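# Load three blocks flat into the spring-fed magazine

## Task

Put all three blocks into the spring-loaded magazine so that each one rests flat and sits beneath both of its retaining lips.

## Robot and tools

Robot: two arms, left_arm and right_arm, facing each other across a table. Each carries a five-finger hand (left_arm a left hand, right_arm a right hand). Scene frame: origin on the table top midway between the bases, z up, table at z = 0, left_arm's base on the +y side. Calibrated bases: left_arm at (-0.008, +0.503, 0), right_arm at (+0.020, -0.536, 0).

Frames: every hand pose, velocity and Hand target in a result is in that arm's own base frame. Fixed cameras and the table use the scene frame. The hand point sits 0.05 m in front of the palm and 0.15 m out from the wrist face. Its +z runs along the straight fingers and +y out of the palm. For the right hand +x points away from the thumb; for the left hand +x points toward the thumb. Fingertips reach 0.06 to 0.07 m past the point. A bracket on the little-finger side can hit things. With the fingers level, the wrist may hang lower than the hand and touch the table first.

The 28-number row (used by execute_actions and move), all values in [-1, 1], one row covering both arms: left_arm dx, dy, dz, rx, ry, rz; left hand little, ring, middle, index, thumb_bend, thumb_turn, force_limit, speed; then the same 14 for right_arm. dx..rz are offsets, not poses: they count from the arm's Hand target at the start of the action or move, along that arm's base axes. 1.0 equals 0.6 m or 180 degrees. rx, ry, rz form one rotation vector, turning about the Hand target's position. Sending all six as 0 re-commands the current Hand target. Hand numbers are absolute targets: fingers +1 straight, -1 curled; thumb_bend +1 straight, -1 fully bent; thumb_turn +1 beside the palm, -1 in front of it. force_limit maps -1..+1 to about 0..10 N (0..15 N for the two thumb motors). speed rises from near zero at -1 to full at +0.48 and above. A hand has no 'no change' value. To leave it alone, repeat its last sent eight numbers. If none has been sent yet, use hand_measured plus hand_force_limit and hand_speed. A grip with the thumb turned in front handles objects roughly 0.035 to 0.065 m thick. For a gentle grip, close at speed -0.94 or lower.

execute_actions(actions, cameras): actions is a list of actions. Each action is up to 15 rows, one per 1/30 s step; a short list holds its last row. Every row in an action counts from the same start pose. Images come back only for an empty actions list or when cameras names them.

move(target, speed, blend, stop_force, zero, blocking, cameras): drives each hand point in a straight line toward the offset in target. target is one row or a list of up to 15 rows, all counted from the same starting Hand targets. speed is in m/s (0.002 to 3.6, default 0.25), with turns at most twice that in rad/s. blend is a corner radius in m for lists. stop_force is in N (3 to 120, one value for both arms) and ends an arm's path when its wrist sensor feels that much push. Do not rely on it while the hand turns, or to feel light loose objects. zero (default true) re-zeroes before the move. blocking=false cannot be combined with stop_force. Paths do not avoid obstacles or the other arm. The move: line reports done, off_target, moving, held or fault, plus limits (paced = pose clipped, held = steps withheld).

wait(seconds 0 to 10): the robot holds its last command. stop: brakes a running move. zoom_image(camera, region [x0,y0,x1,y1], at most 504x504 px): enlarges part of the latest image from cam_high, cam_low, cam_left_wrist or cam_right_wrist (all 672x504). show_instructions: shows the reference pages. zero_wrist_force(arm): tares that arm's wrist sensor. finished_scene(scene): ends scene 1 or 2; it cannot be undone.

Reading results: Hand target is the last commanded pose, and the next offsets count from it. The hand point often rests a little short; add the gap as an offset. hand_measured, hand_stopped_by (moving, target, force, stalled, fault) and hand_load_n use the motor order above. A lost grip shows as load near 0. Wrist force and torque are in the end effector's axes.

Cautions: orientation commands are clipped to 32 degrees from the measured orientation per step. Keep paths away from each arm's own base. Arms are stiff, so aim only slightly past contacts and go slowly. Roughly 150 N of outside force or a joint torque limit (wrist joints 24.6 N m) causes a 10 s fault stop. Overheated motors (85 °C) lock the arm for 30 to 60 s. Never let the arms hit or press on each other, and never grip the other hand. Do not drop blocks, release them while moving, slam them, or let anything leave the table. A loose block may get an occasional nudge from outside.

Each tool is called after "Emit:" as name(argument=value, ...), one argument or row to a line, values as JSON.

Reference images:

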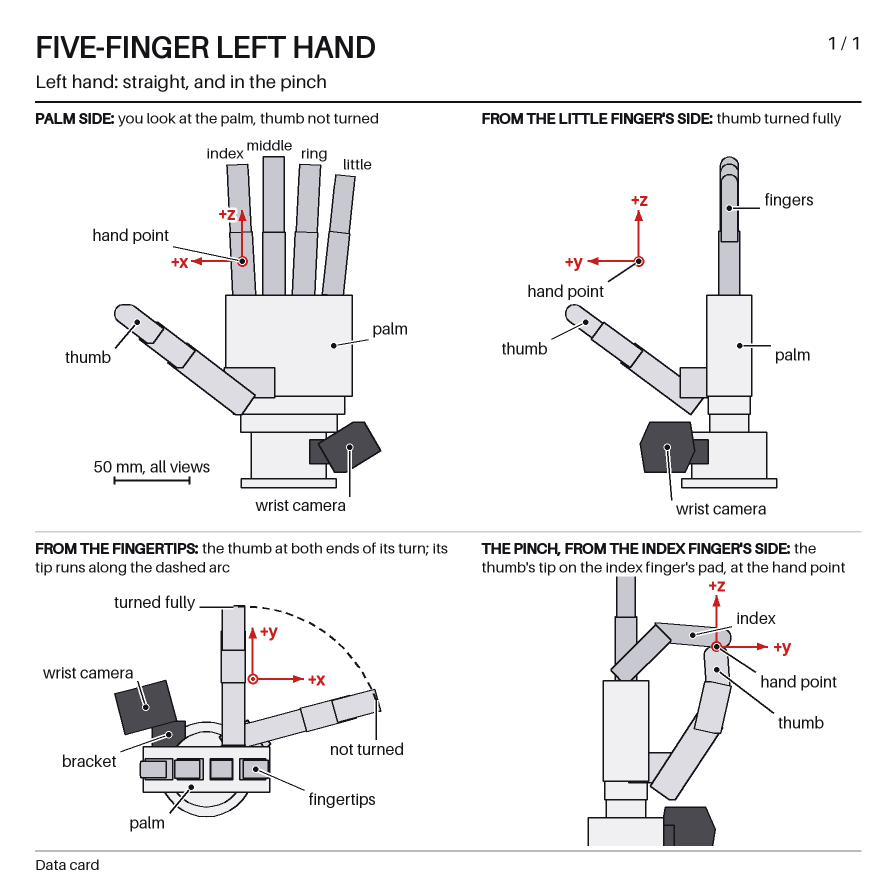

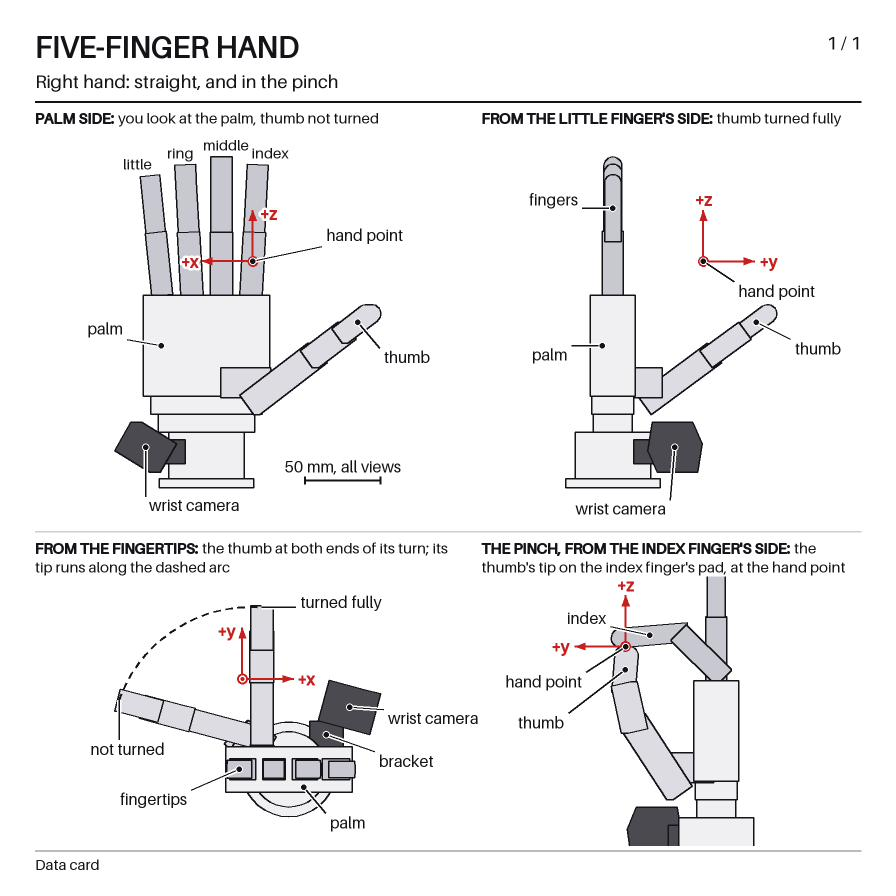

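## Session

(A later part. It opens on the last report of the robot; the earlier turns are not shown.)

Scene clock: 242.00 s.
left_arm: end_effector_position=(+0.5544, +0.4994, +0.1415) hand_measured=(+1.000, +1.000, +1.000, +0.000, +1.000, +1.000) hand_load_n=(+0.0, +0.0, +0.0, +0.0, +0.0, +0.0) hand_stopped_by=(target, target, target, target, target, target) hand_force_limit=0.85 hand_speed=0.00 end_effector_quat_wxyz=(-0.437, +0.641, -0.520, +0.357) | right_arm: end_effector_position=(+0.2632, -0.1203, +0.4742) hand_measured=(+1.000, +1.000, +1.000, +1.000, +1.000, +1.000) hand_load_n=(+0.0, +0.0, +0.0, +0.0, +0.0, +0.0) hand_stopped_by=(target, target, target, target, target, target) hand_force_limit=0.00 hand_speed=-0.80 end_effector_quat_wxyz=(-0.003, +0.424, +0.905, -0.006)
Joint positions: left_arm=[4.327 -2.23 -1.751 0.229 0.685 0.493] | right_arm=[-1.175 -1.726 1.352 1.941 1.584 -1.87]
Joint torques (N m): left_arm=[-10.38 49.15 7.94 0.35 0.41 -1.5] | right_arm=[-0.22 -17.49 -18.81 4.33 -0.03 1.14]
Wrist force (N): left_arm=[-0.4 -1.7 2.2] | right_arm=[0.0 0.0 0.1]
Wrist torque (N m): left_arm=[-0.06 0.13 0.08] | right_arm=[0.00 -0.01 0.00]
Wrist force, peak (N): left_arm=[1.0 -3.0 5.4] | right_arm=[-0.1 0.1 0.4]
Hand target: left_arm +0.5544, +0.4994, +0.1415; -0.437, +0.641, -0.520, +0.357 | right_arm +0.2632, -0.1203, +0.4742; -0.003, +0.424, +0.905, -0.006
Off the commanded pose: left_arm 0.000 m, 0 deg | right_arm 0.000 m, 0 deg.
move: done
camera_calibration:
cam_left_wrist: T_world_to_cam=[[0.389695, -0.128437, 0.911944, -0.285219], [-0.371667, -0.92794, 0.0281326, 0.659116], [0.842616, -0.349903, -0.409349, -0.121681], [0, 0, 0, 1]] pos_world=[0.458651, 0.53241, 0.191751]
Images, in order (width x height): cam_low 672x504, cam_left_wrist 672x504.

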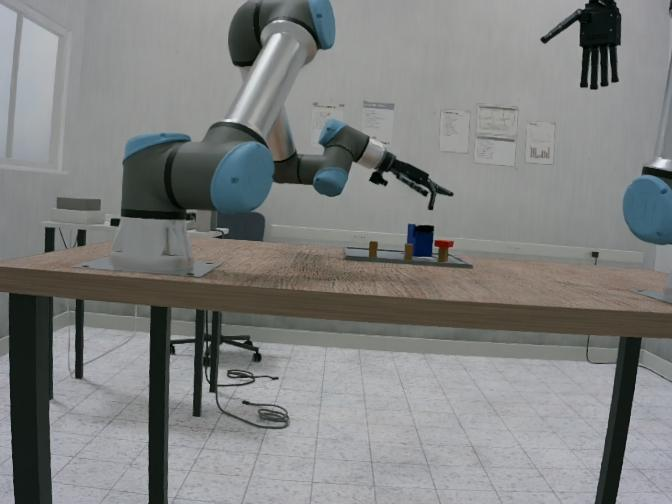

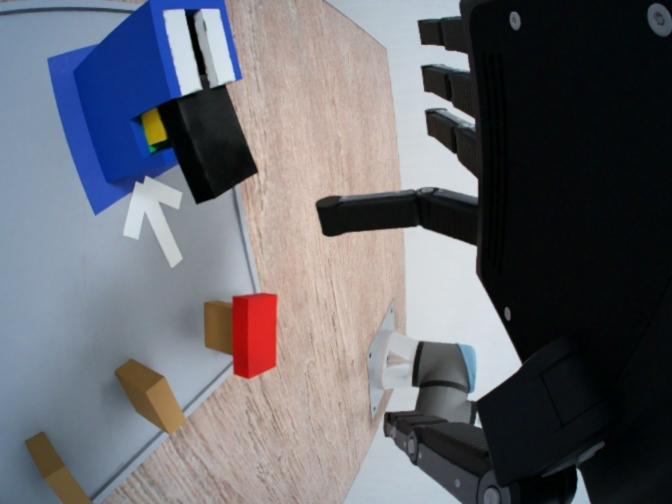

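Emit:
move(
  target=[0,0,-0.0767,0,0,0,1,1,1,0,1,1,0.85,0,0,0,0,0,0,0,1,1,1,1,1,1,0,-0.8],
  speed=0.1,
)

Emit:
move(
  target=[-0.01213,0.07026,0,0,0,0,1,1,1,0,1,1,0.85,0,0,0,0,0,0,0,1,1,1,1,1,1,0,-0.8],
  speed=0.02,
  stop_force=16,
  cameras=["cam_left_wrist","cam_low"],
)

Emit:
zoom_image(
  camera="cam_low",
  region=[405, 205, 440, 240],
)

Emit:
zoom_image(
  camera="cam_left_wrist",
  region=[200, 50, 400, 250],
)

Scene clock: 243.80 s.
left_arm: end_effector_position=(+0.5544, +0.4994, +0.0956) hand_measured=(+1.000, +1.000, +1.000, +0.000, +1.000, +1.000) hand_load_n=(+0.0, +0.0, +0.0, +0.0, +0.0, +0.0) hand_stopped_by=(target, target, target, target, target, target) hand_force_limit=0.85 hand_speed=0.00 end_effector_quat_wxyz=(-0.437, +0.641, -0.520, +0.357) end_effector_velocity=(+0.001, -0.001, -0.002) end_effector_angular_velocity=(+0.001, +0.000, -0.002) | right_arm: end_effector_position=(+0.2632, -0.1203, +0.4742) hand_measured=(+1.000, +1.000, +1.000, +1.000, +1.000, +1.000) hand_load_n=(+0.0, +0.0, +0.0, +0.0, +0.0, +0.0) hand_stopped_by=(target, target, target, target, target, target) hand_force_limit=0.00 hand_speed=-0.80 end_effector_quat_wxyz=(-0.003, +0.424, +0.905, -0.006)
Joint positions: left_arm=[4.327 -2.315 -1.757 0.32 0.685 0.493] | right_arm=[-1.175 -1.726 1.352 1.941 1.584 -1.87]
Joint velocities: left_arm=[-0.002 -0.004 0 0.005 0 0] | right_arm=[within noise]
Joint torques (N m): left_arm=[5.96 30.07 20.81 4.04 -2.25 -1.47] | right_arm=[-0.22 -17.59 -18.55 4.42 -0.06 1.07]
Wrist force (N): left_arm=[-0.3 -1.5 2.3] | right_arm=[0.1 -0.2 0.2]
Wrist torque (N m): left_arm=[-0.05 0.12 0.07] | right_arm=[-0.03 -0.01 0.00]
Wrist force, peak (N): left_arm=[-0.3 -2.2 2.7] | right_arm=[0.0 0.0 0.4]
Hand target: left_arm +0.5544, +0.4994, +0.0954; -0.437, +0.641, -0.520, +0.357 | right_arm +0.2632, -0.1203, +0.4742; -0.003, +0.424, +0.905, -0.006
Off the commanded pose: left_arm 0.000 m, 0 deg | right_arm 0.000 m, 0 deg.
move: done

Scene clock: 247.00 s.
left_arm: end_effector_position=(+0.5471, +0.5416, +0.0954) hand_measured=(+1.000, +1.000, +1.000, +0.000, +1.000, +1.000) hand_load_n=(+0.0, +0.0, +0.0, +0.0, +0.0, +0.0) hand_stopped_by=(target, target, target, target, target, target) hand_force_limit=0.85 hand_speed=0.00 end_effector_quat_wxyz=(-0.437, +0.641, -0.520, +0.357) | right_arm: end_effector_position=(+0.2632, -0.1203, +0.4742) hand_measured=(+1.000, +1.000, +1.000, +1.000, +1.000, +1.000) hand_load_n=(+0.0, +0.0, +0.0, +0.0, +0.0, +0.0) hand_stopped_by=(target, target, target, target, target, target) hand_force_limit=0.00 hand_speed=-0.80 end_effector_quat_wxyz=(-0.003, +0.424, +0.905, -0.006)
Joint positions: left_arm=[4.364 -2.356 -1.661 0.237 0.655 0.528] | right_arm=[-1.175 -1.726 1.352 1.941 1.584 -1.87]
Joint torques (N m): left_arm=[10.75 32.4 21.77 0.08 -2.5 1.53] | right_arm=[-0.04 -17.77 -19.13 4.32 -0.02 1.21]
Wrist force (N): left_arm=[-0.1 -1.4 2.4] | right_arm=[0.1 -0.2 0.3]
Wrist torque (N m): left_arm=[-0.04 0.10 -0.06] | right_arm=[-0.04 -0.02 0.00]
Wrist force, peak (N): left_arm=[7.0 1.1 2.8] | right_arm=[0.2 0.1 0.4]
Hand target: left_arm +0.5471, +0.5416, +0.0954; -0.437, +0.641, -0.520, +0.357 | right_arm +0.2632, -0.1203, +0.4742; -0.003, +0.424, +0.905, -0.006
Off the commanded pose: left_arm 0.000 m, 0 deg | right_arm 0.000 m, 0 deg.
move: done
camera_calibration:
cam_left_wrist: T_world_to_cam=[[0.389618, -0.128404, 0.911981, -0.235008], [-0.371669, -0.927939, 0.028135, 0.696763], [0.84265, -0.349917, -0.409266, -0.119648], [0, 0, 0, 1]] pos_world=[0.451351, 0.574511, 0.145752]
Images, in order (width x height): cam_low 672x504, cam_left_wrist 672x504.

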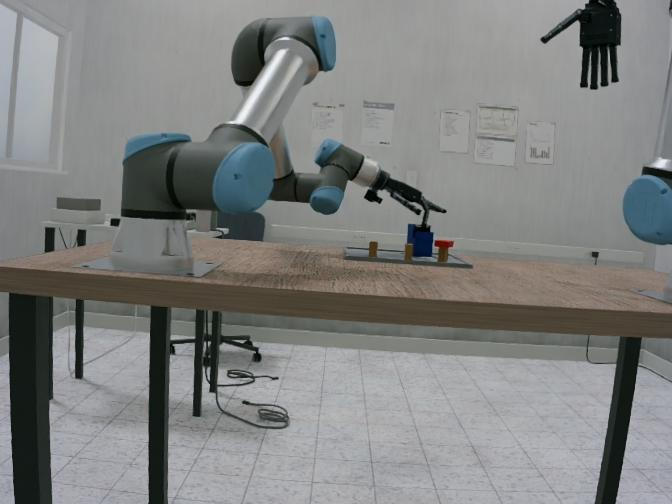

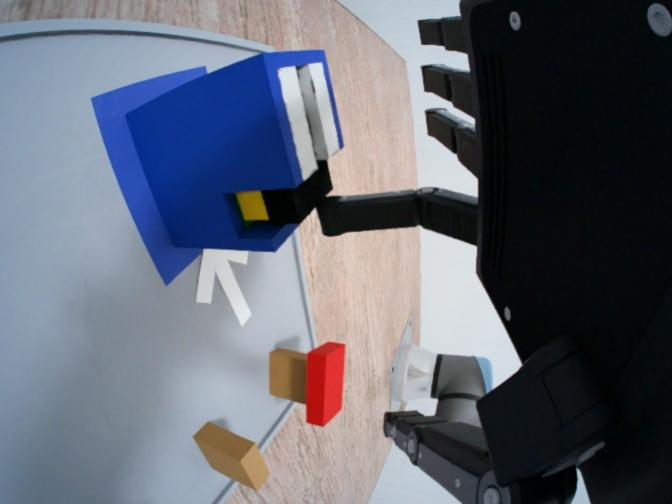

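Scaled by 14.400 from the camera's 672x504 image, which has a finer 960x720 frame.

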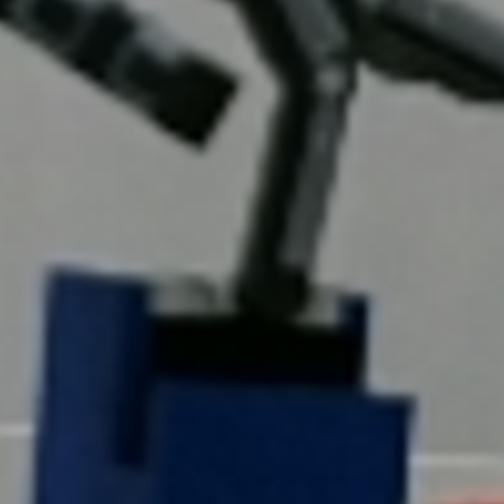

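Scaled by 2.520 from the camera's 672x504 image, which has a finer 960x720 frame.

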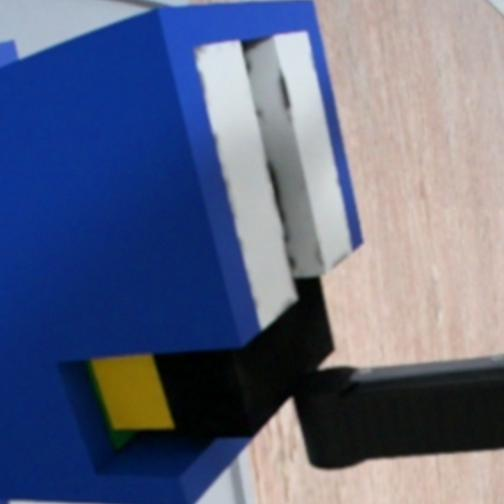

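Emit:
move(
  target=[
    [0,0,0.01,0,0,0,1,1,1,0,1,1,0.85,0,0,0,0,0,0,0,1,1,1,1,1,1,0,-0.8],
    [0.00623,-0.03612,0.01,0,0,0,1,1,1,0,1,1,0.85,0,0,0,0,0,0,0,1,1,1,1,1,1,0,-0.8],
    [0.00623,-0.03612,-0.0083,0,0,0,1,1,1,0,1,1,0.85,0,0,0,0,0,0,0,1,1,1,1,1,1,0,-0.8],
  ],
  speed=[0.05,0.08,0.05],
  blend=0.002,
)

Emit:
move(
  target=[-0.00666,0.0386,0,0,0,0,1,1,1,0,1,1,0.85,0,0,0,0,0,0,0,1,1,1,1,1,1,0,-0.8],
  speed=0.012,
  stop_force=10,
  cameras=["cam_left_wrist","cam_low"],
)

Emit:
zoom_image(
  camera="cam_low",
  region=[405, 205, 440, 240],
)

Emit:
zoom_image(
  camera="cam_left_wrist",
  region=[200, 50, 400, 250],
)

Scene clock: 249.03 s.
left_arm: end_effector_position=(+0.5509, +0.5200, +0.0906) hand_measured=(+1.000, +1.000, +1.000, +0.000, +1.000, +1.000) hand_load_n=(+0.0, +0.0, +0.0, +0.0, +0.0, +0.0) hand_stopped_by=(target, target, target, target, target, target) hand_force_limit=0.85 hand_speed=0.00 end_effector_quat_wxyz=(-0.437, +0.641, -0.520, +0.357) | right_arm: end_effector_position=(+0.2632, -0.1203, +0.4742) hand_measured=(+1.000, +1.000, +1.000, +1.000, +1.000, +1.000) hand_load_n=(+0.0, +0.0, +0.0, +0.0, +0.0, +0.0) hand_stopped_by=(target, target, target, target, target, target) hand_force_limit=0.00 hand_speed=-0.80 end_effector_quat_wxyz=(-0.003, +0.424, +0.905, -0.006)
Joint positions: left_arm=[4.346 -2.343 -1.711 0.289 0.67 0.511] | right_arm=[-1.175 -1.726 1.352 1.941 1.584 -1.87]
Joint torques (N m): left_arm=[-10.1 29.85 5.17 4.19 1.41 -1.09] | right_arm=[-0.12 -17.67 -18.93 4.33 -0.04 1.11]
Wrist force (N): left_arm=[0.0 -1.9 2.7] | right_arm=[0.1 -0.1 0.3]
Wrist torque (N m): left_arm=[-0.12 0.07 0.09] | right_arm=[-0.03 -0.03 0.01]
Wrist force, peak (N): left_arm=[0.0 -2.3 2.7] | right_arm=[-0.2 0.0 0.4]
Hand target: left_arm +0.5509, +0.5199, +0.0905; -0.437, +0.641, -0.520, +0.357 | right_arm +0.2632, -0.1203, +0.4742; -0.003, +0.424, +0.905, -0.006
Off the commanded pose: left_arm 0.000 m, 0 deg | right_arm 0.000 m, 0 deg.
move: done

Scene clock: 252.17 s.
left_arm: end_effector_position=(+0.5472, +0.5412, +0.0905) hand_measured=(+1.000, +1.000, +1.000, +0.000, +1.000, +1.000) hand_load_n=(+0.0, +0.0, +0.0, +3.5, +0.0, +0.0) hand_stopped_by=(target, target, target, target, target, target) hand_force_limit=0.85 hand_speed=0.00 end_effector_quat_wxyz=(-0.437, +0.641, -0.520, +0.357) | right_arm: end_effector_position=(+0.2632, -0.1203, +0.4742) hand_measured=(+1.000, +1.000, +1.000, +1.000, +1.000, +1.000) hand_load_n=(+0.0, +0.0, +0.0, +0.0, +0.0, +0.0) hand_stopped_by=(target, target, target, target, target, target) hand_force_limit=0.00 hand_speed=-0.80 end_effector_quat_wxyz=(-0.003, +0.424, +0.905, -0.006)
Joint positions: left_arm=[4.364 -2.364 -1.662 0.247 0.656 0.528] | right_arm=[-1.175 -1.726 1.352 1.941 1.584 -1.87]
Joint torques (N m): left_arm=[-1.9 54.57 9.09 4.72 2.9 -0.58] | right_arm=[-1.08 -17.97 -18.49 4.35 -0.06 1.17]
Wrist force (N): left_arm=[9.7 -2.2 5.3] | right_arm=[0.0 0.0 0.2]
Wrist torque (N m): left_arm=[-0.02 0.40 -0.10] | right_arm=[-0.02 -0.01 0.00]
Wrist force, peak (N): left_arm=[14.7 -2.1 4.7] | right_arm=[0.2 0.1 0.5]
Hand target: left_arm +0.5472, +0.5412, +0.0905; -0.437, +0.641, -0.520, +0.357 (not the last commanded pose) | right_arm +0.2632, -0.1203, +0.4742; -0.003, +0.424, +0.905, -0.006
Off the commanded pose: left_arm 0.002 m, 0 deg | right_arm 0.000 m, 0 deg.
move: contact (left_arm)
camera_calibration:
cam_left_wrist: T_world_to_cam=[[0.389536, -0.128325, 0.912028, -0.23054], [-0.371812, -0.927878, 0.0282492, 0.696676], [0.842626, -0.350107, -0.409154, -0.121778], [0, 0, 0, 1]] pos_world=[0.45145, 0.574211, 0.140753]
Images, in order (width x height): cam_low 672x504, cam_left_wrist 672x504.

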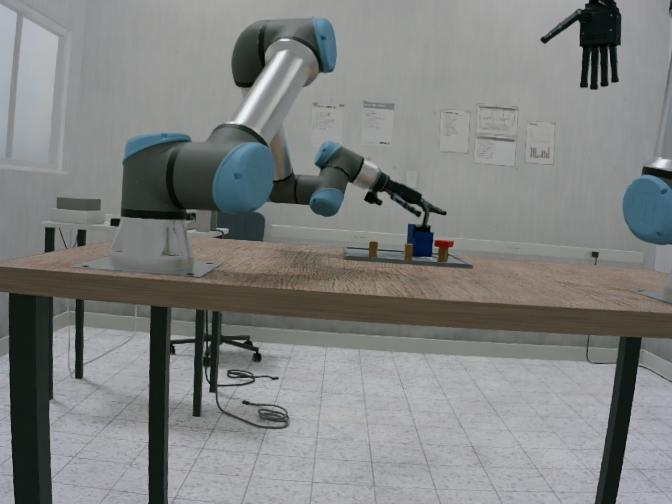

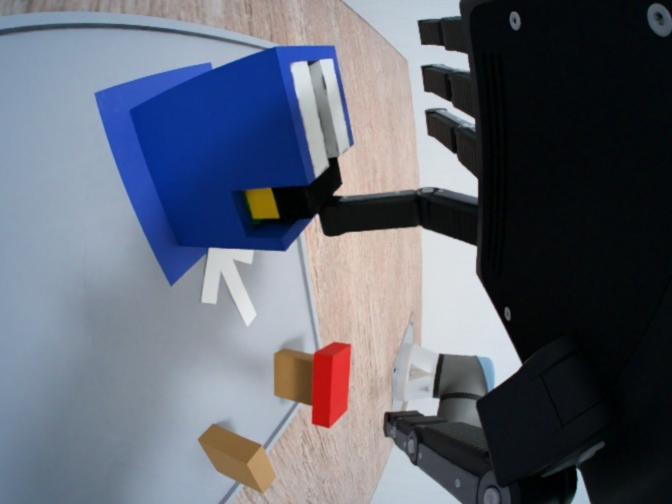

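Scaled by 14.400 from the camera's 672x504 image, which has a finer 960x720 frame.

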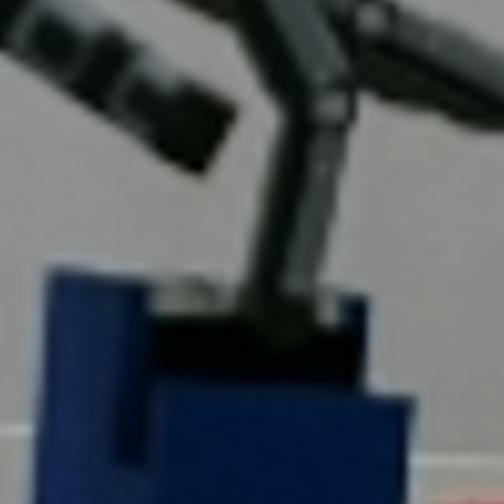

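Scaled by 2.520 from the camera's 672x504 image, which has a finer 960x720 frame.

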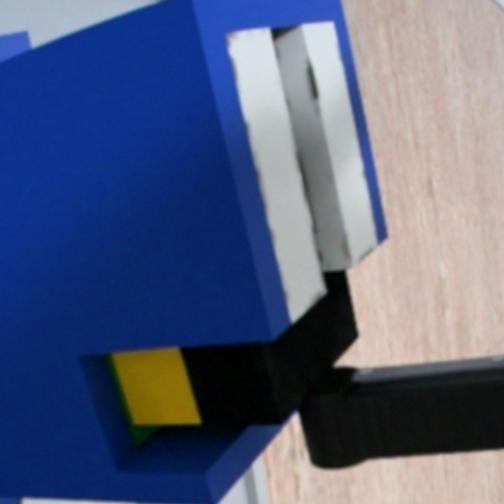

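Emit:
move(
  target=[
    [0.00057,-0.0033,0.1167,0,0,0,1,1,1,0,1,1,0.85,0,0,0,0,0,0,0,1,1,1,1,1,1,0,-0.8],
    [0.0677,-0.2335,0.0658,0.0727,-0.0089,-0.1853,1,1,0.3,0.3,0.6,-1,0.85,0,0,0,0,0,0,0,1,1,1,1,1,1,0,-0.8],
  ],
  speed=[0.12,0.2],
  blend=[0.03,0],
  cameras=["cam_left_wrist","cam_low"],
)

Emit:
zoom_image(
  camera="cam_left_wrist",
  region=[130, 120, 330, 320],
)

Scene clock: 258.43 s.
left_arm: end_effector_position=(+0.5879, +0.4011, +0.1299) hand_measured=(+1.000, +1.000, +0.300, +0.300, +0.600, -1.000) hand_load_n=(-0.5, +0.0, +0.0, +0.0, +0.0, +0.0) hand_stopped_by=(target, target, target, target, target, target) hand_force_limit=0.85 hand_speed=0.00 end_effector_quat_wxyz=(+0.393, -0.407, +0.712, -0.415) | right_arm: end_effector_position=(+0.2632, -0.1203, +0.4742) hand_measured=(+1.000, +1.000, +1.000, +1.000, +1.000, +1.000) hand_load_n=(+0.0, +0.0, +0.0, +0.0, +0.0, +0.0) hand_stopped_by=(target, target, target, target, target, target) hand_force_limit=0.00 hand_speed=-0.80 end_effector_quat_wxyz=(-0.003, +0.424, +0.905, -0.006)
Joint positions: left_arm=[4.246 -2.16 -1.775 -0.342 0.392 1.343] | right_arm=[-1.175 -1.726 1.352 1.941 1.584 -1.87]
Joint torques (N m): left_arm=[-9.69 48.7 23.81 0.41 -1.67 1.36] | right_arm=[-0.49 -17.71 -18.68 4.39 -0.01 1.1]
Wrist force (N): left_arm=[-1.4 -1.7 2.0] | right_arm=[0.1 0.1 0.2]
Wrist torque (N m): left_arm=[-0.07 0.24 -0.13] | right_arm=[0.00 -0.02 0.01]
Wrist force, peak (N): left_arm=[9.9 -2.3 5.5] | right_arm=[0.4 0.0 0.4]
Hand target: left_arm +0.5878, +0.4011, +0.1299; +0.393, -0.407, +0.712, -0.415 | right_arm +0.2632, -0.1203, +0.4742; -0.003, +0.424, +0.905, -0.006
Off the commanded pose: left_arm 0.000 m, 0 deg | right_arm 0.000 m, 0 deg.
move: done
camera_calibration:
cam_left_wrist: T_world_to_cam=[[0.173425, -0.505297, 0.84534, -0.0135145], [-0.816028, -0.554285, -0.16391, 0.716866], [0.551382, -0.661395, -0.508463, 0.120049], [0, 0, 0, 1]] pos_world=[0.521134, 0.469919, 0.189966]
Images, in order (width x height): cam_low 672x504, cam_left_wrist 672x504.

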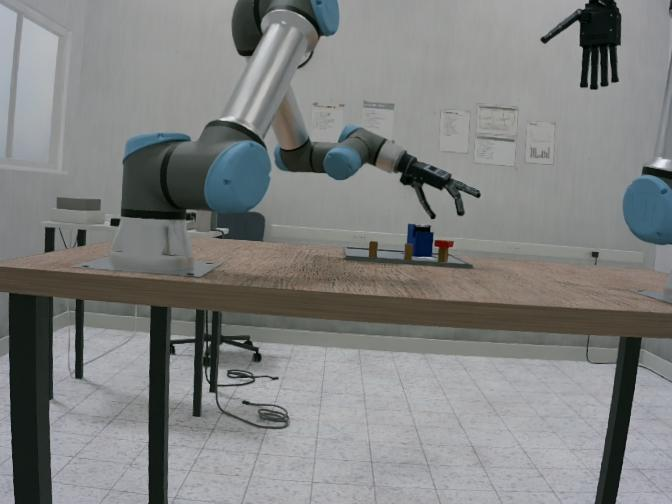

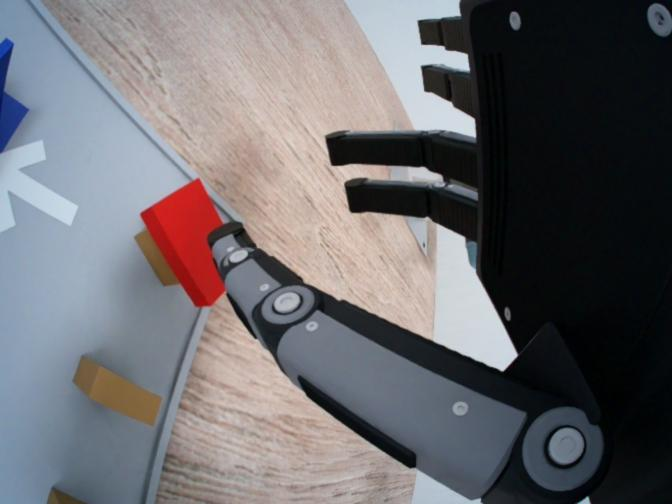

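Scaled by 2.520 from the camera's 672x504 image, which has a finer 960x720 frame.

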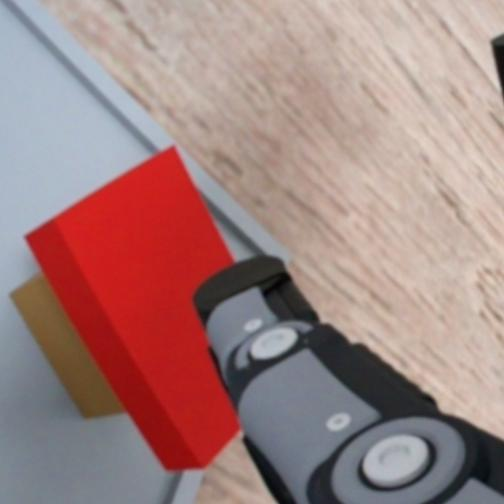

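Emit:
move(
  target=[0.002,-0.0037,-0.0448,0,0,-0.0072,1,1,0.3,0.3,0.6,-1,0.85,0,0,0,0,0,0,0,1,1,1,1,1,1,0,-0.8],
  speed=0.1,
  cameras=["cam_left_wrist"],
)

Emit:
zoom_image(
  camera="cam_left_wrist",
  region=[170, 100, 370, 300],
)

Scene clock: 260.80 s.
left_arm: end_effector_position=(+0.5890, +0.3989, +0.1033) hand_measured=(+1.000, +1.000, +0.300, +0.300, +0.600, -1.000) hand_load_n=(+0.0, +0.0, +0.0, -0.5, +0.0, +0.0) hand_stopped_by=(target, target, target, target, target, target) hand_force_limit=0.85 hand_speed=0.00 end_effector_quat_wxyz=(+0.388, -0.399, +0.717, -0.420) | right_arm: end_effector_position=(+0.2632, -0.1203, +0.4742) hand_measured=(+1.000, +1.000, +1.000, +1.000, +1.000, +1.000) hand_load_n=(+0.0, +0.0, +0.0, +0.0, -0.5, +0.0) hand_stopped_by=(target, target, target, target, target, target) hand_force_limit=0.00 hand_speed=-0.80 end_effector_quat_wxyz=(-0.003, +0.424, +0.905, -0.006)
Joint positions: left_arm=[4.243 -2.203 -1.778 -0.341 0.384 1.391] | right_arm=[-1.175 -1.726 1.352 1.941 1.584 -1.87]
Joint torques (N m): left_arm=[-9.76 25.3 23.89 0.11 -3.01 1.37] | right_arm=[-0.07 -18.34 -18.87 4.34 -0.06 1.09]
Wrist force (N): left_arm=[-1.0 -1.9 2.4] | right_arm=[0.0 -0.1 0.2]
Wrist torque (N m): left_arm=[-0.10 0.19 -0.11] | right_arm=[-0.02 -0.01 0.00]
Wrist force, peak (N): left_arm=[-1.2 -2.3 2.4] | right_arm=[0.2 0.0 0.4]
Hand target: left_arm +0.5890, +0.3989, +0.1031; +0.388, -0.399, +0.717, -0.420 | right_arm +0.2632, -0.1203, +0.4742; -0.003, +0.424, +0.905, -0.006
Off the commanded pose: left_arm 0.000 m, 0 deg | right_arm 0.000 m, 0 deg.
move: done
camera_calibration:
cam_left_wrist: T_world_to_cam=[[0.162098, -0.509011, 0.845359, 0.0158646], [-0.8282, -0.535933, -0.163891, 0.712098], [0.536478, -0.67356, -0.508437, 0.117952], [0, 0, 0, 1]] pos_world=[0.52391, 0.46916, 0.163266]
Images, in order (width x height): cam_left_wrist 672x504.

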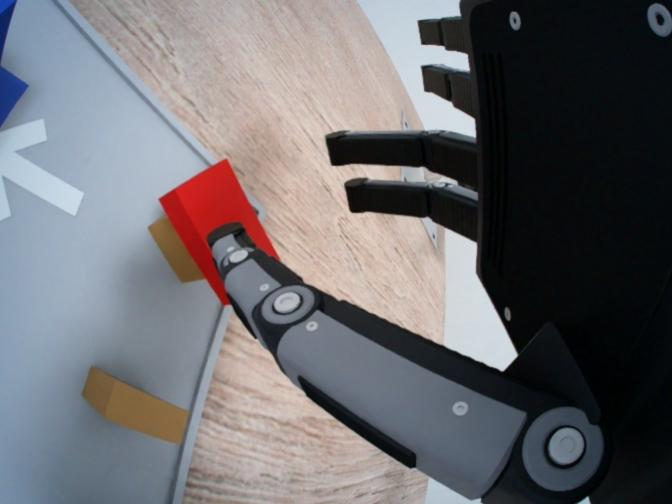

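Scaled by 2.520 from the camera's 672x504 image, which has a finer 960x720 frame.

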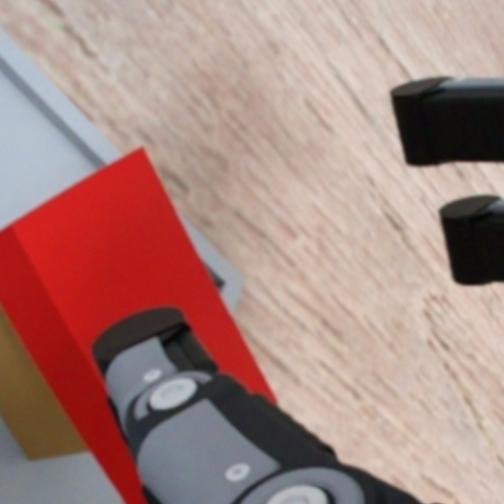

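Emit:
move(
  target=[-0.0027,0.0035,-0.0685,0,0,0.0028,1,1,0.3,0.3,0.6,-1,0.85,0,0,0,0,0,0,0,1,1,1,1,1,1,0,-0.8],
  speed=0.06,
  stop_force=5,
  cameras=["cam_left_wrist"],
)

Emit:
zoom_image(
  camera="cam_left_wrist",
  region=[220, 80, 420, 280],
)

Scene clock: 264.97 s.
left_arm: end_effector_position=(+0.5874, +0.4010, +0.0620) hand_measured=(+1.000, +1.000, +0.300, +0.300, +0.600, -1.000) hand_load_n=(+0.0, +0.0, +0.0, +0.0, +0.0, +0.0) hand_stopped_by=(target, target, target, target, target, target) hand_force_limit=0.85 hand_speed=0.00 end_effector_quat_wxyz=(+0.390, -0.402, +0.715, -0.418) | right_arm: end_effector_position=(+0.2632, -0.1203, +0.4742) hand_measured=(+1.000, +1.000, +1.000, +1.000, +1.000, +1.000) hand_load_n=(+0.0, +0.0, +0.0, +0.0, +0.0, +0.0) hand_stopped_by=(target, target, target, target, target, target) hand_force_limit=0.00 hand_speed=-0.80 end_effector_quat_wxyz=(-0.003, +0.424, +0.905, -0.006)
Joint positions: left_arm=[4.247 -2.28 -1.788 -0.242 0.386 1.379] | right_arm=[-1.175 -1.726 1.352 1.941 1.584 -1.87]
Joint torques (N m): left_arm=[10.82 28.19 6.54 4.67 0.62 -1.25] | right_arm=[0.03 -18.33 -19.08 4.42 0.01 1.07]
Wrist force (N): left_arm=[-1.0 -1.9 2.3] | right_arm=[0.1 -0.1 0.3]
Wrist torque (N m): left_arm=[-0.10 0.18 0.05] | right_arm=[-0.04 -0.03 0.01]
Wrist force, peak (N): left_arm=[-1.2 -2.2 2.4] | right_arm=[-0.1 0.0 0.4]
Hand target: left_arm +0.5874, +0.4010, +0.0620; +0.390, -0.402, +0.715, -0.418 | right_arm +0.2632, -0.1203, +0.4742; -0.003, +0.424, +0.905, -0.006
Off the commanded pose: left_arm 0.000 m, 0 deg | right_arm 0.000 m, 0 deg.
move: done
camera_calibration:
cam_left_wrist: T_world_to_cam=[[0.166436, -0.50765, 0.845335, 0.0490488], [-0.823585, -0.542987, -0.163927, 0.705231], [0.542224, -0.668922, -0.508465, 0.0940517], [0, 0, 0, 1]] pos_world=[0.521657, 0.470744, 0.121966]
Images, in order (width x height): cam_left_wrist 672x504.

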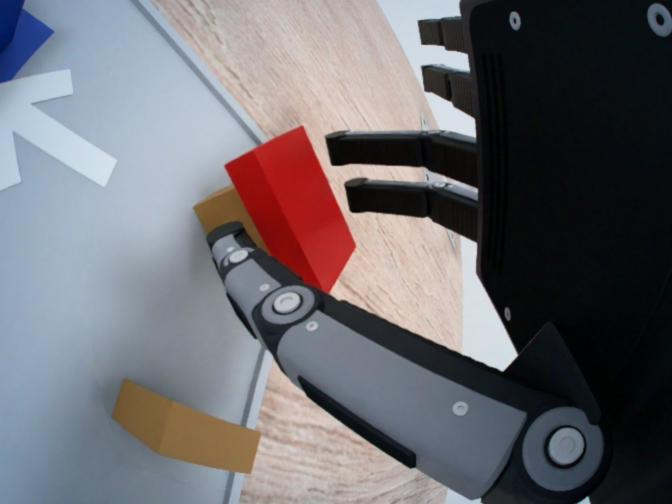

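Scaled by 2.520 from the camera's 672x504 image, which has a finer 960x720 frame.

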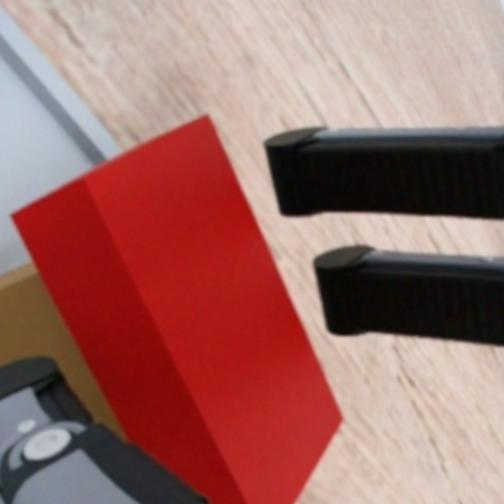

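Emit:
move(
  target=[
    [-0.0009,0.0004,0,0,0,0,1,1,0.152,0.15,0.45,-1,0.85,-0.5,0,0,0,0,0,0,1,1,1,1,1,1,0,-0.8],
    [-0.0009,0.0004,0,0,0,0,1,1,0.152,0.15,-0.12,-1,1,-0.87,0,0,0,0,0,0,1,1,1,1,1,1,0,-0.8],
    [-0.0009,0.0004,0,0,0,0,1,1,0.05,0.05,-0.12,-1,0.75,-0.93,0,0,0,0,0,0,1,1,1,1,1,1,0,-0.8],
  ],
  speed=0.02,
  cameras=["cam_left_wrist"],
)

Emit:
zoom_image(
  camera="cam_left_wrist",
  region=[220, 80, 420, 280],
)

Scene clock: 268.20 s.
left_arm: end_effector_position=(+0.5869, +0.4012, +0.0620) hand_measured=(+1.000, +1.000, +0.142, +0.140, +0.268, -1.000) hand_load_n=(-0.5, +0.0, +9.0, +9.0, +19.0, -0.5) hand_stopped_by=(target, target, force, force, force, target) hand_force_limit=0.75 hand_speed=-0.93 end_effector_quat_wxyz=(+0.390, -0.402, +0.715, -0.418) | right_arm: end_effector_position=(+0.2632, -0.1203, +0.4742) hand_measured=(+1.000, +1.000, +1.000, +1.000, +1.000, +1.000) hand_load_n=(-0.5, +0.0, +0.0, +0.0, +0.0, +0.0) hand_stopped_by=(target, target, target, target, target, target) hand_force_limit=0.00 hand_speed=-0.80 end_effector_quat_wxyz=(-0.003, +0.424, +0.905, -0.006)
Joint positions: left_arm=[4.248 -2.28 -1.789 -0.244 0.386 1.381] | right_arm=[-1.175 -1.726 1.352 1.941 1.584 -1.87]
Joint torques (N m): left_arm=[10.19 50.84 6.24 0.89 -3.16 1.3] | right_arm=[-0.32 -18.31 -18.48 4.46 0 1.14]
Wrist force (N): left_arm=[-0.8 -1.3 2.3] | right_arm=[0.0 -0.1 0.3]
Wrist torque (N m): left_arm=[-0.06 0.17 -0.10] | right_arm=[-0.03 -0.02 0.00]
Wrist force, peak (N): left_arm=[-1.3 -2.1 2.6] | right_arm=[0.2 0.0 0.4]
Hand target: left_arm +0.5869, +0.4012, +0.0620; +0.390, -0.402, +0.715, -0.418 | right_arm +0.2632, -0.1203, +0.4742; -0.003, +0.424, +0.905, -0.006
Off the commanded pose: left_arm 0.000 m, 0 deg | right_arm 0.000 m, 0 deg.
move: done
camera_calibration:
cam_left_wrist: T_world_to_cam=[[0.166436, -0.50765, 0.845335, 0.0492336], [-0.823585, -0.542987, -0.163927, 0.704928], [0.542224, -0.668922, -0.508465, 0.0944566], [0, 0, 0, 1]] pos_world=[0.521157, 0.470944, 0.121966]
Images, in order (width x height): cam_left_wrist 672x504.

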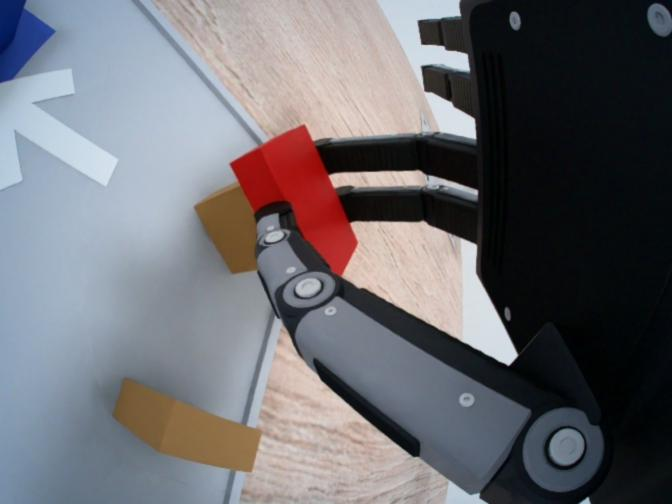

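Scaled by 2.520 from the camera's 672x504 image, which has a finer 960x720 frame.

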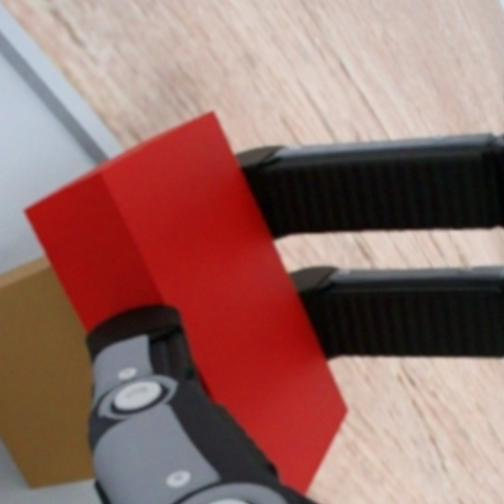

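Emit:
move(
  target=[
    [0,0,0.15,0,0,0,1,1,0.05,0.05,-0.12,-1,0.75,-0.93,0,0,0,0,0,0,1,1,1,1,1,1,0,-0.8],
    [-0.0377,0.2168,0.115,-0.2235,0.0289,0.1827,1,1,0.05,0.05,-0.12,-1,0.75,-0.93,0,0,0,0,0,0,1,1,1,1,1,1,0,-0.8],
  ],
  speed=[0.1,0.18],
  blend=[0.03,0],
  cameras=["cam_left_wrist","cam_low"],
)

Emit:
zoom_image(
  camera="cam_left_wrist",
  region=[190, 50, 350, 210],
)

Emit:
zoom_image(
  camera="cam_low",
  region=[412, 210, 440, 238],
)

Scene clock: 274.67 s.
left_arm: end_effector_position=(+0.5643, +0.5313, +0.1310) hand_measured=(+1.000, +1.000, +0.142, +0.140, +0.268, -1.000) hand_load_n=(+0.0, +0.0, +9.0, +8.5, +19.0, -0.5) hand_stopped_by=(target, target, force, force, force, target) hand_force_limit=0.75 hand_speed=-0.93 end_effector_quat_wxyz=(-0.298, +0.710, -0.406, +0.492) | right_arm: end_effector_position=(+0.2632, -0.1203, +0.4742) hand_measured=(+1.000, +1.000, +1.000, +1.000, +1.000, +1.000) hand_load_n=(+0.0, +0.0, +0.0, +0.0, +0.0, +0.0) hand_stopped_by=(target, target, target, target, target, target) hand_force_limit=0.00 hand_speed=-0.80 end_effector_quat_wxyz=(-0.003, +0.424, +0.905, -0.006)
Joint positions: left_arm=[4.382 -2.382 -1.532 -0.029 0.49 0.233] | right_arm=[-1.175 -1.726 1.352 1.941 1.584 -1.87]
Joint torques (N m): left_arm=[11.13 34.3 24.78 4.31 0.55 -1.24] | right_arm=[-0.61 -19.05 -18.87 4.36 -0.05 1.13]
Wrist force (N): left_arm=[0.1 -0.7 2.3] | right_arm=[0.0 -0.1 0.3]
Wrist torque (N m): left_arm=[-0.01 0.18 0.09] | right_arm=[-0.04 -0.01 0.00]
Wrist force, peak (N): left_arm=[-1.1 -1.8 2.6] | right_arm=[0.0 0.0 0.5]
Hand target: left_arm +0.5643, +0.5313, +0.1310; -0.298, +0.710, -0.406, +0.492 | right_arm +0.2632, -0.1203, +0.4742; -0.003, +0.424, +0.905, -0.006
Off the commanded pose: left_arm 0.000 m, 0 deg | right_arm 0.000 m, 0 deg.
move: done
camera_calibration:
cam_left_wrist: T_world_to_cam=[[0.315766, 0.299958, 0.900176, -0.459787], [-0.389801, -0.82395, 0.411293, 0.597361], [0.865071, -0.480762, -0.143251, -0.1012], [0, 0, 0, 1]] pos_world=[0.465582, 0.58146, 0.153702]
Images, in order (width x height): cam_low 672x504, cam_left_wrist 672x504.

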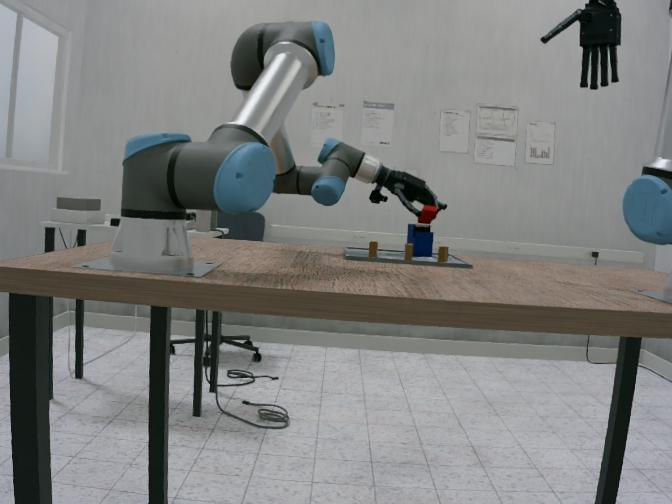

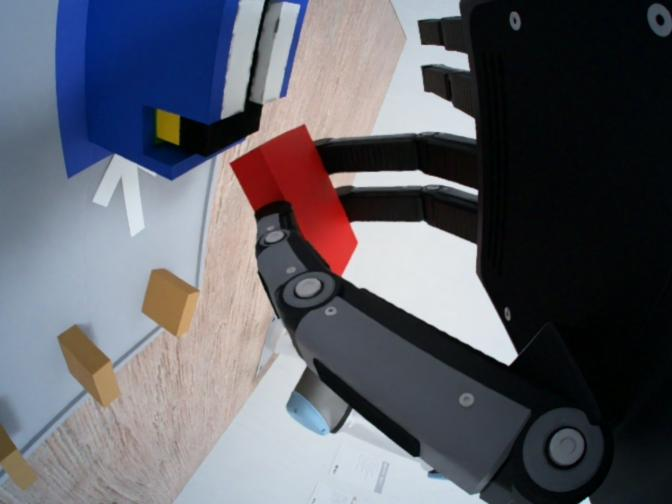

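Scaled by 3.150 from the camera's 672x504 image, which has a finer 960x720 frame.

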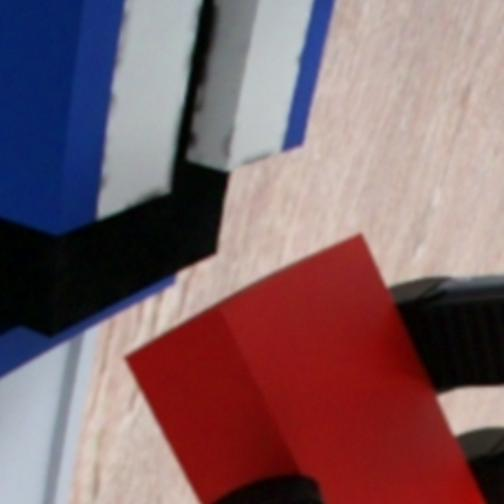

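Scaled by 18.000 from the camera's 672x504 image, which has a finer 960x720 frame.

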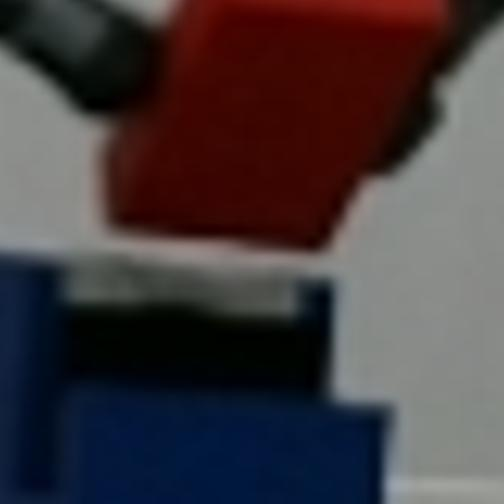

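Emit:
move(
  target=[-0.001,-0.0002,-0.0142,0.00283,-0.01642,0,1,1,0.05,0.05,-0.12,-1,0.75,-0.93,0,0,0,0,0,0,1,1,1,1,1,1,0,-0.8],
  speed=0.03,
  cameras=["cam_left_wrist","cam_low"],
)

Emit:
zoom_image(
  camera="cam_left_wrist",
  region=[200, 80, 310, 190],
)

Emit:
zoom_image(
  camera="cam_low",
  region=[412, 210, 440, 238],
)

Scene clock: 277.93 s.
left_arm: end_effector_position=(+0.5637, +0.5312, +0.1225) hand_measured=(+1.000, +1.000, +0.142, +0.140, +0.268, -1.000) hand_load_n=(+0.0, +0.0, +9.0, +9.0, +19.0, -0.5) hand_stopped_by=(target, target, force, force, force, target) hand_force_limit=0.75 hand_speed=-0.93 end_effector_quat_wxyz=(-0.312, +0.696, -0.401, +0.508) | right_arm: end_effector_position=(+0.2632, -0.1203, +0.4742) hand_measured=(+1.000, +1.000, +1.000, +1.000, +1.000, +1.000) hand_load_n=(+0.0, +0.0, +0.0, +0.0, +0.0, +0.0) hand_stopped_by=(target, target, target, target, target, target) hand_force_limit=0.00 hand_speed=-0.80 end_effector_quat_wxyz=(-0.003, +0.424, +0.905, -0.006)
Joint positions: left_arm=[4.391 -2.426 -1.529 0.09 0.452 0.173] | right_arm=[-1.175 -1.726 1.352 1.941 1.584 -1.87]
Joint torques (N m): left_arm=[11.02 35.62 23.62 3.91 -3.02 -1.86] | right_arm=[-0.17 -19.18 -18.76 4.33 -0.08 1.13]
Wrist force (N): left_arm=[-0.4 -1.1 2.5] | right_arm=[0.1 0.0 0.2]
Wrist torque (N m): left_arm=[-0.07 0.26 0.08] | right_arm=[-0.01 -0.03 0.01]
Wrist force, peak (N): left_arm=[-0.4 -0.8 2.8] | right_arm=[0.2 -0.2 0.4]
Hand target: left_arm +0.5637, +0.5312, +0.1224; -0.312, +0.696, -0.400, +0.508 | right_arm +0.2632, -0.1203, +0.4742; -0.003, +0.424, +0.905, -0.006
Off the commanded pose: left_arm 0.000 m, 0 deg | right_arm 0.000 m, 0 deg.
move: done
camera_calibration:
cam_left_wrist: T_world_to_cam=[[0.269035, 0.292147, 0.917753, -0.423567], [-0.410058, -0.827463, 0.383612, 0.617238], [0.871478, -0.479536, -0.102819, -0.111074], [0, 0, 0, 1]] pos_world=[0.463856, 0.581222, 0.14053]
Images, in order (width x height): cam_low 672x504, cam_left_wrist 672x504.

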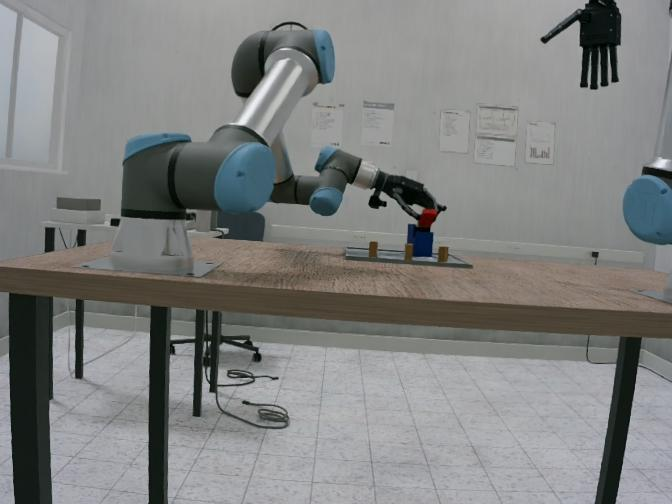

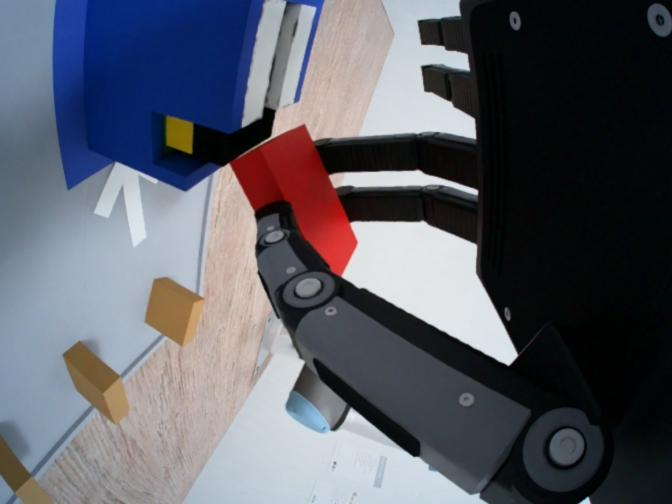

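Scaled by 4.582 from the camera's 672x504 image, which has a finer 960x720 frame.

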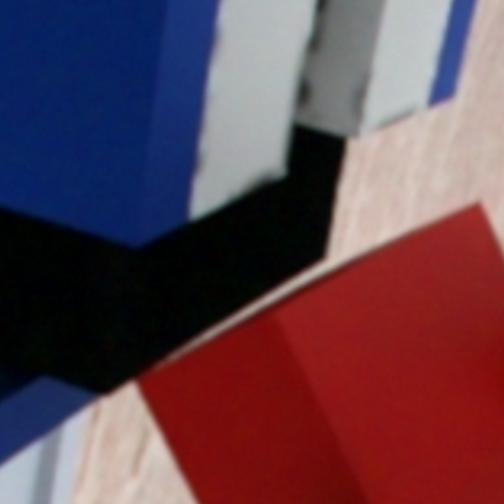

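Scaled by 18.000 from the camera's 672x504 image, which has a finer 960x720 frame.

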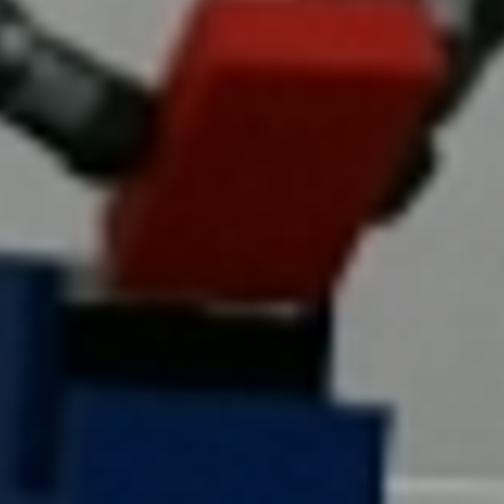

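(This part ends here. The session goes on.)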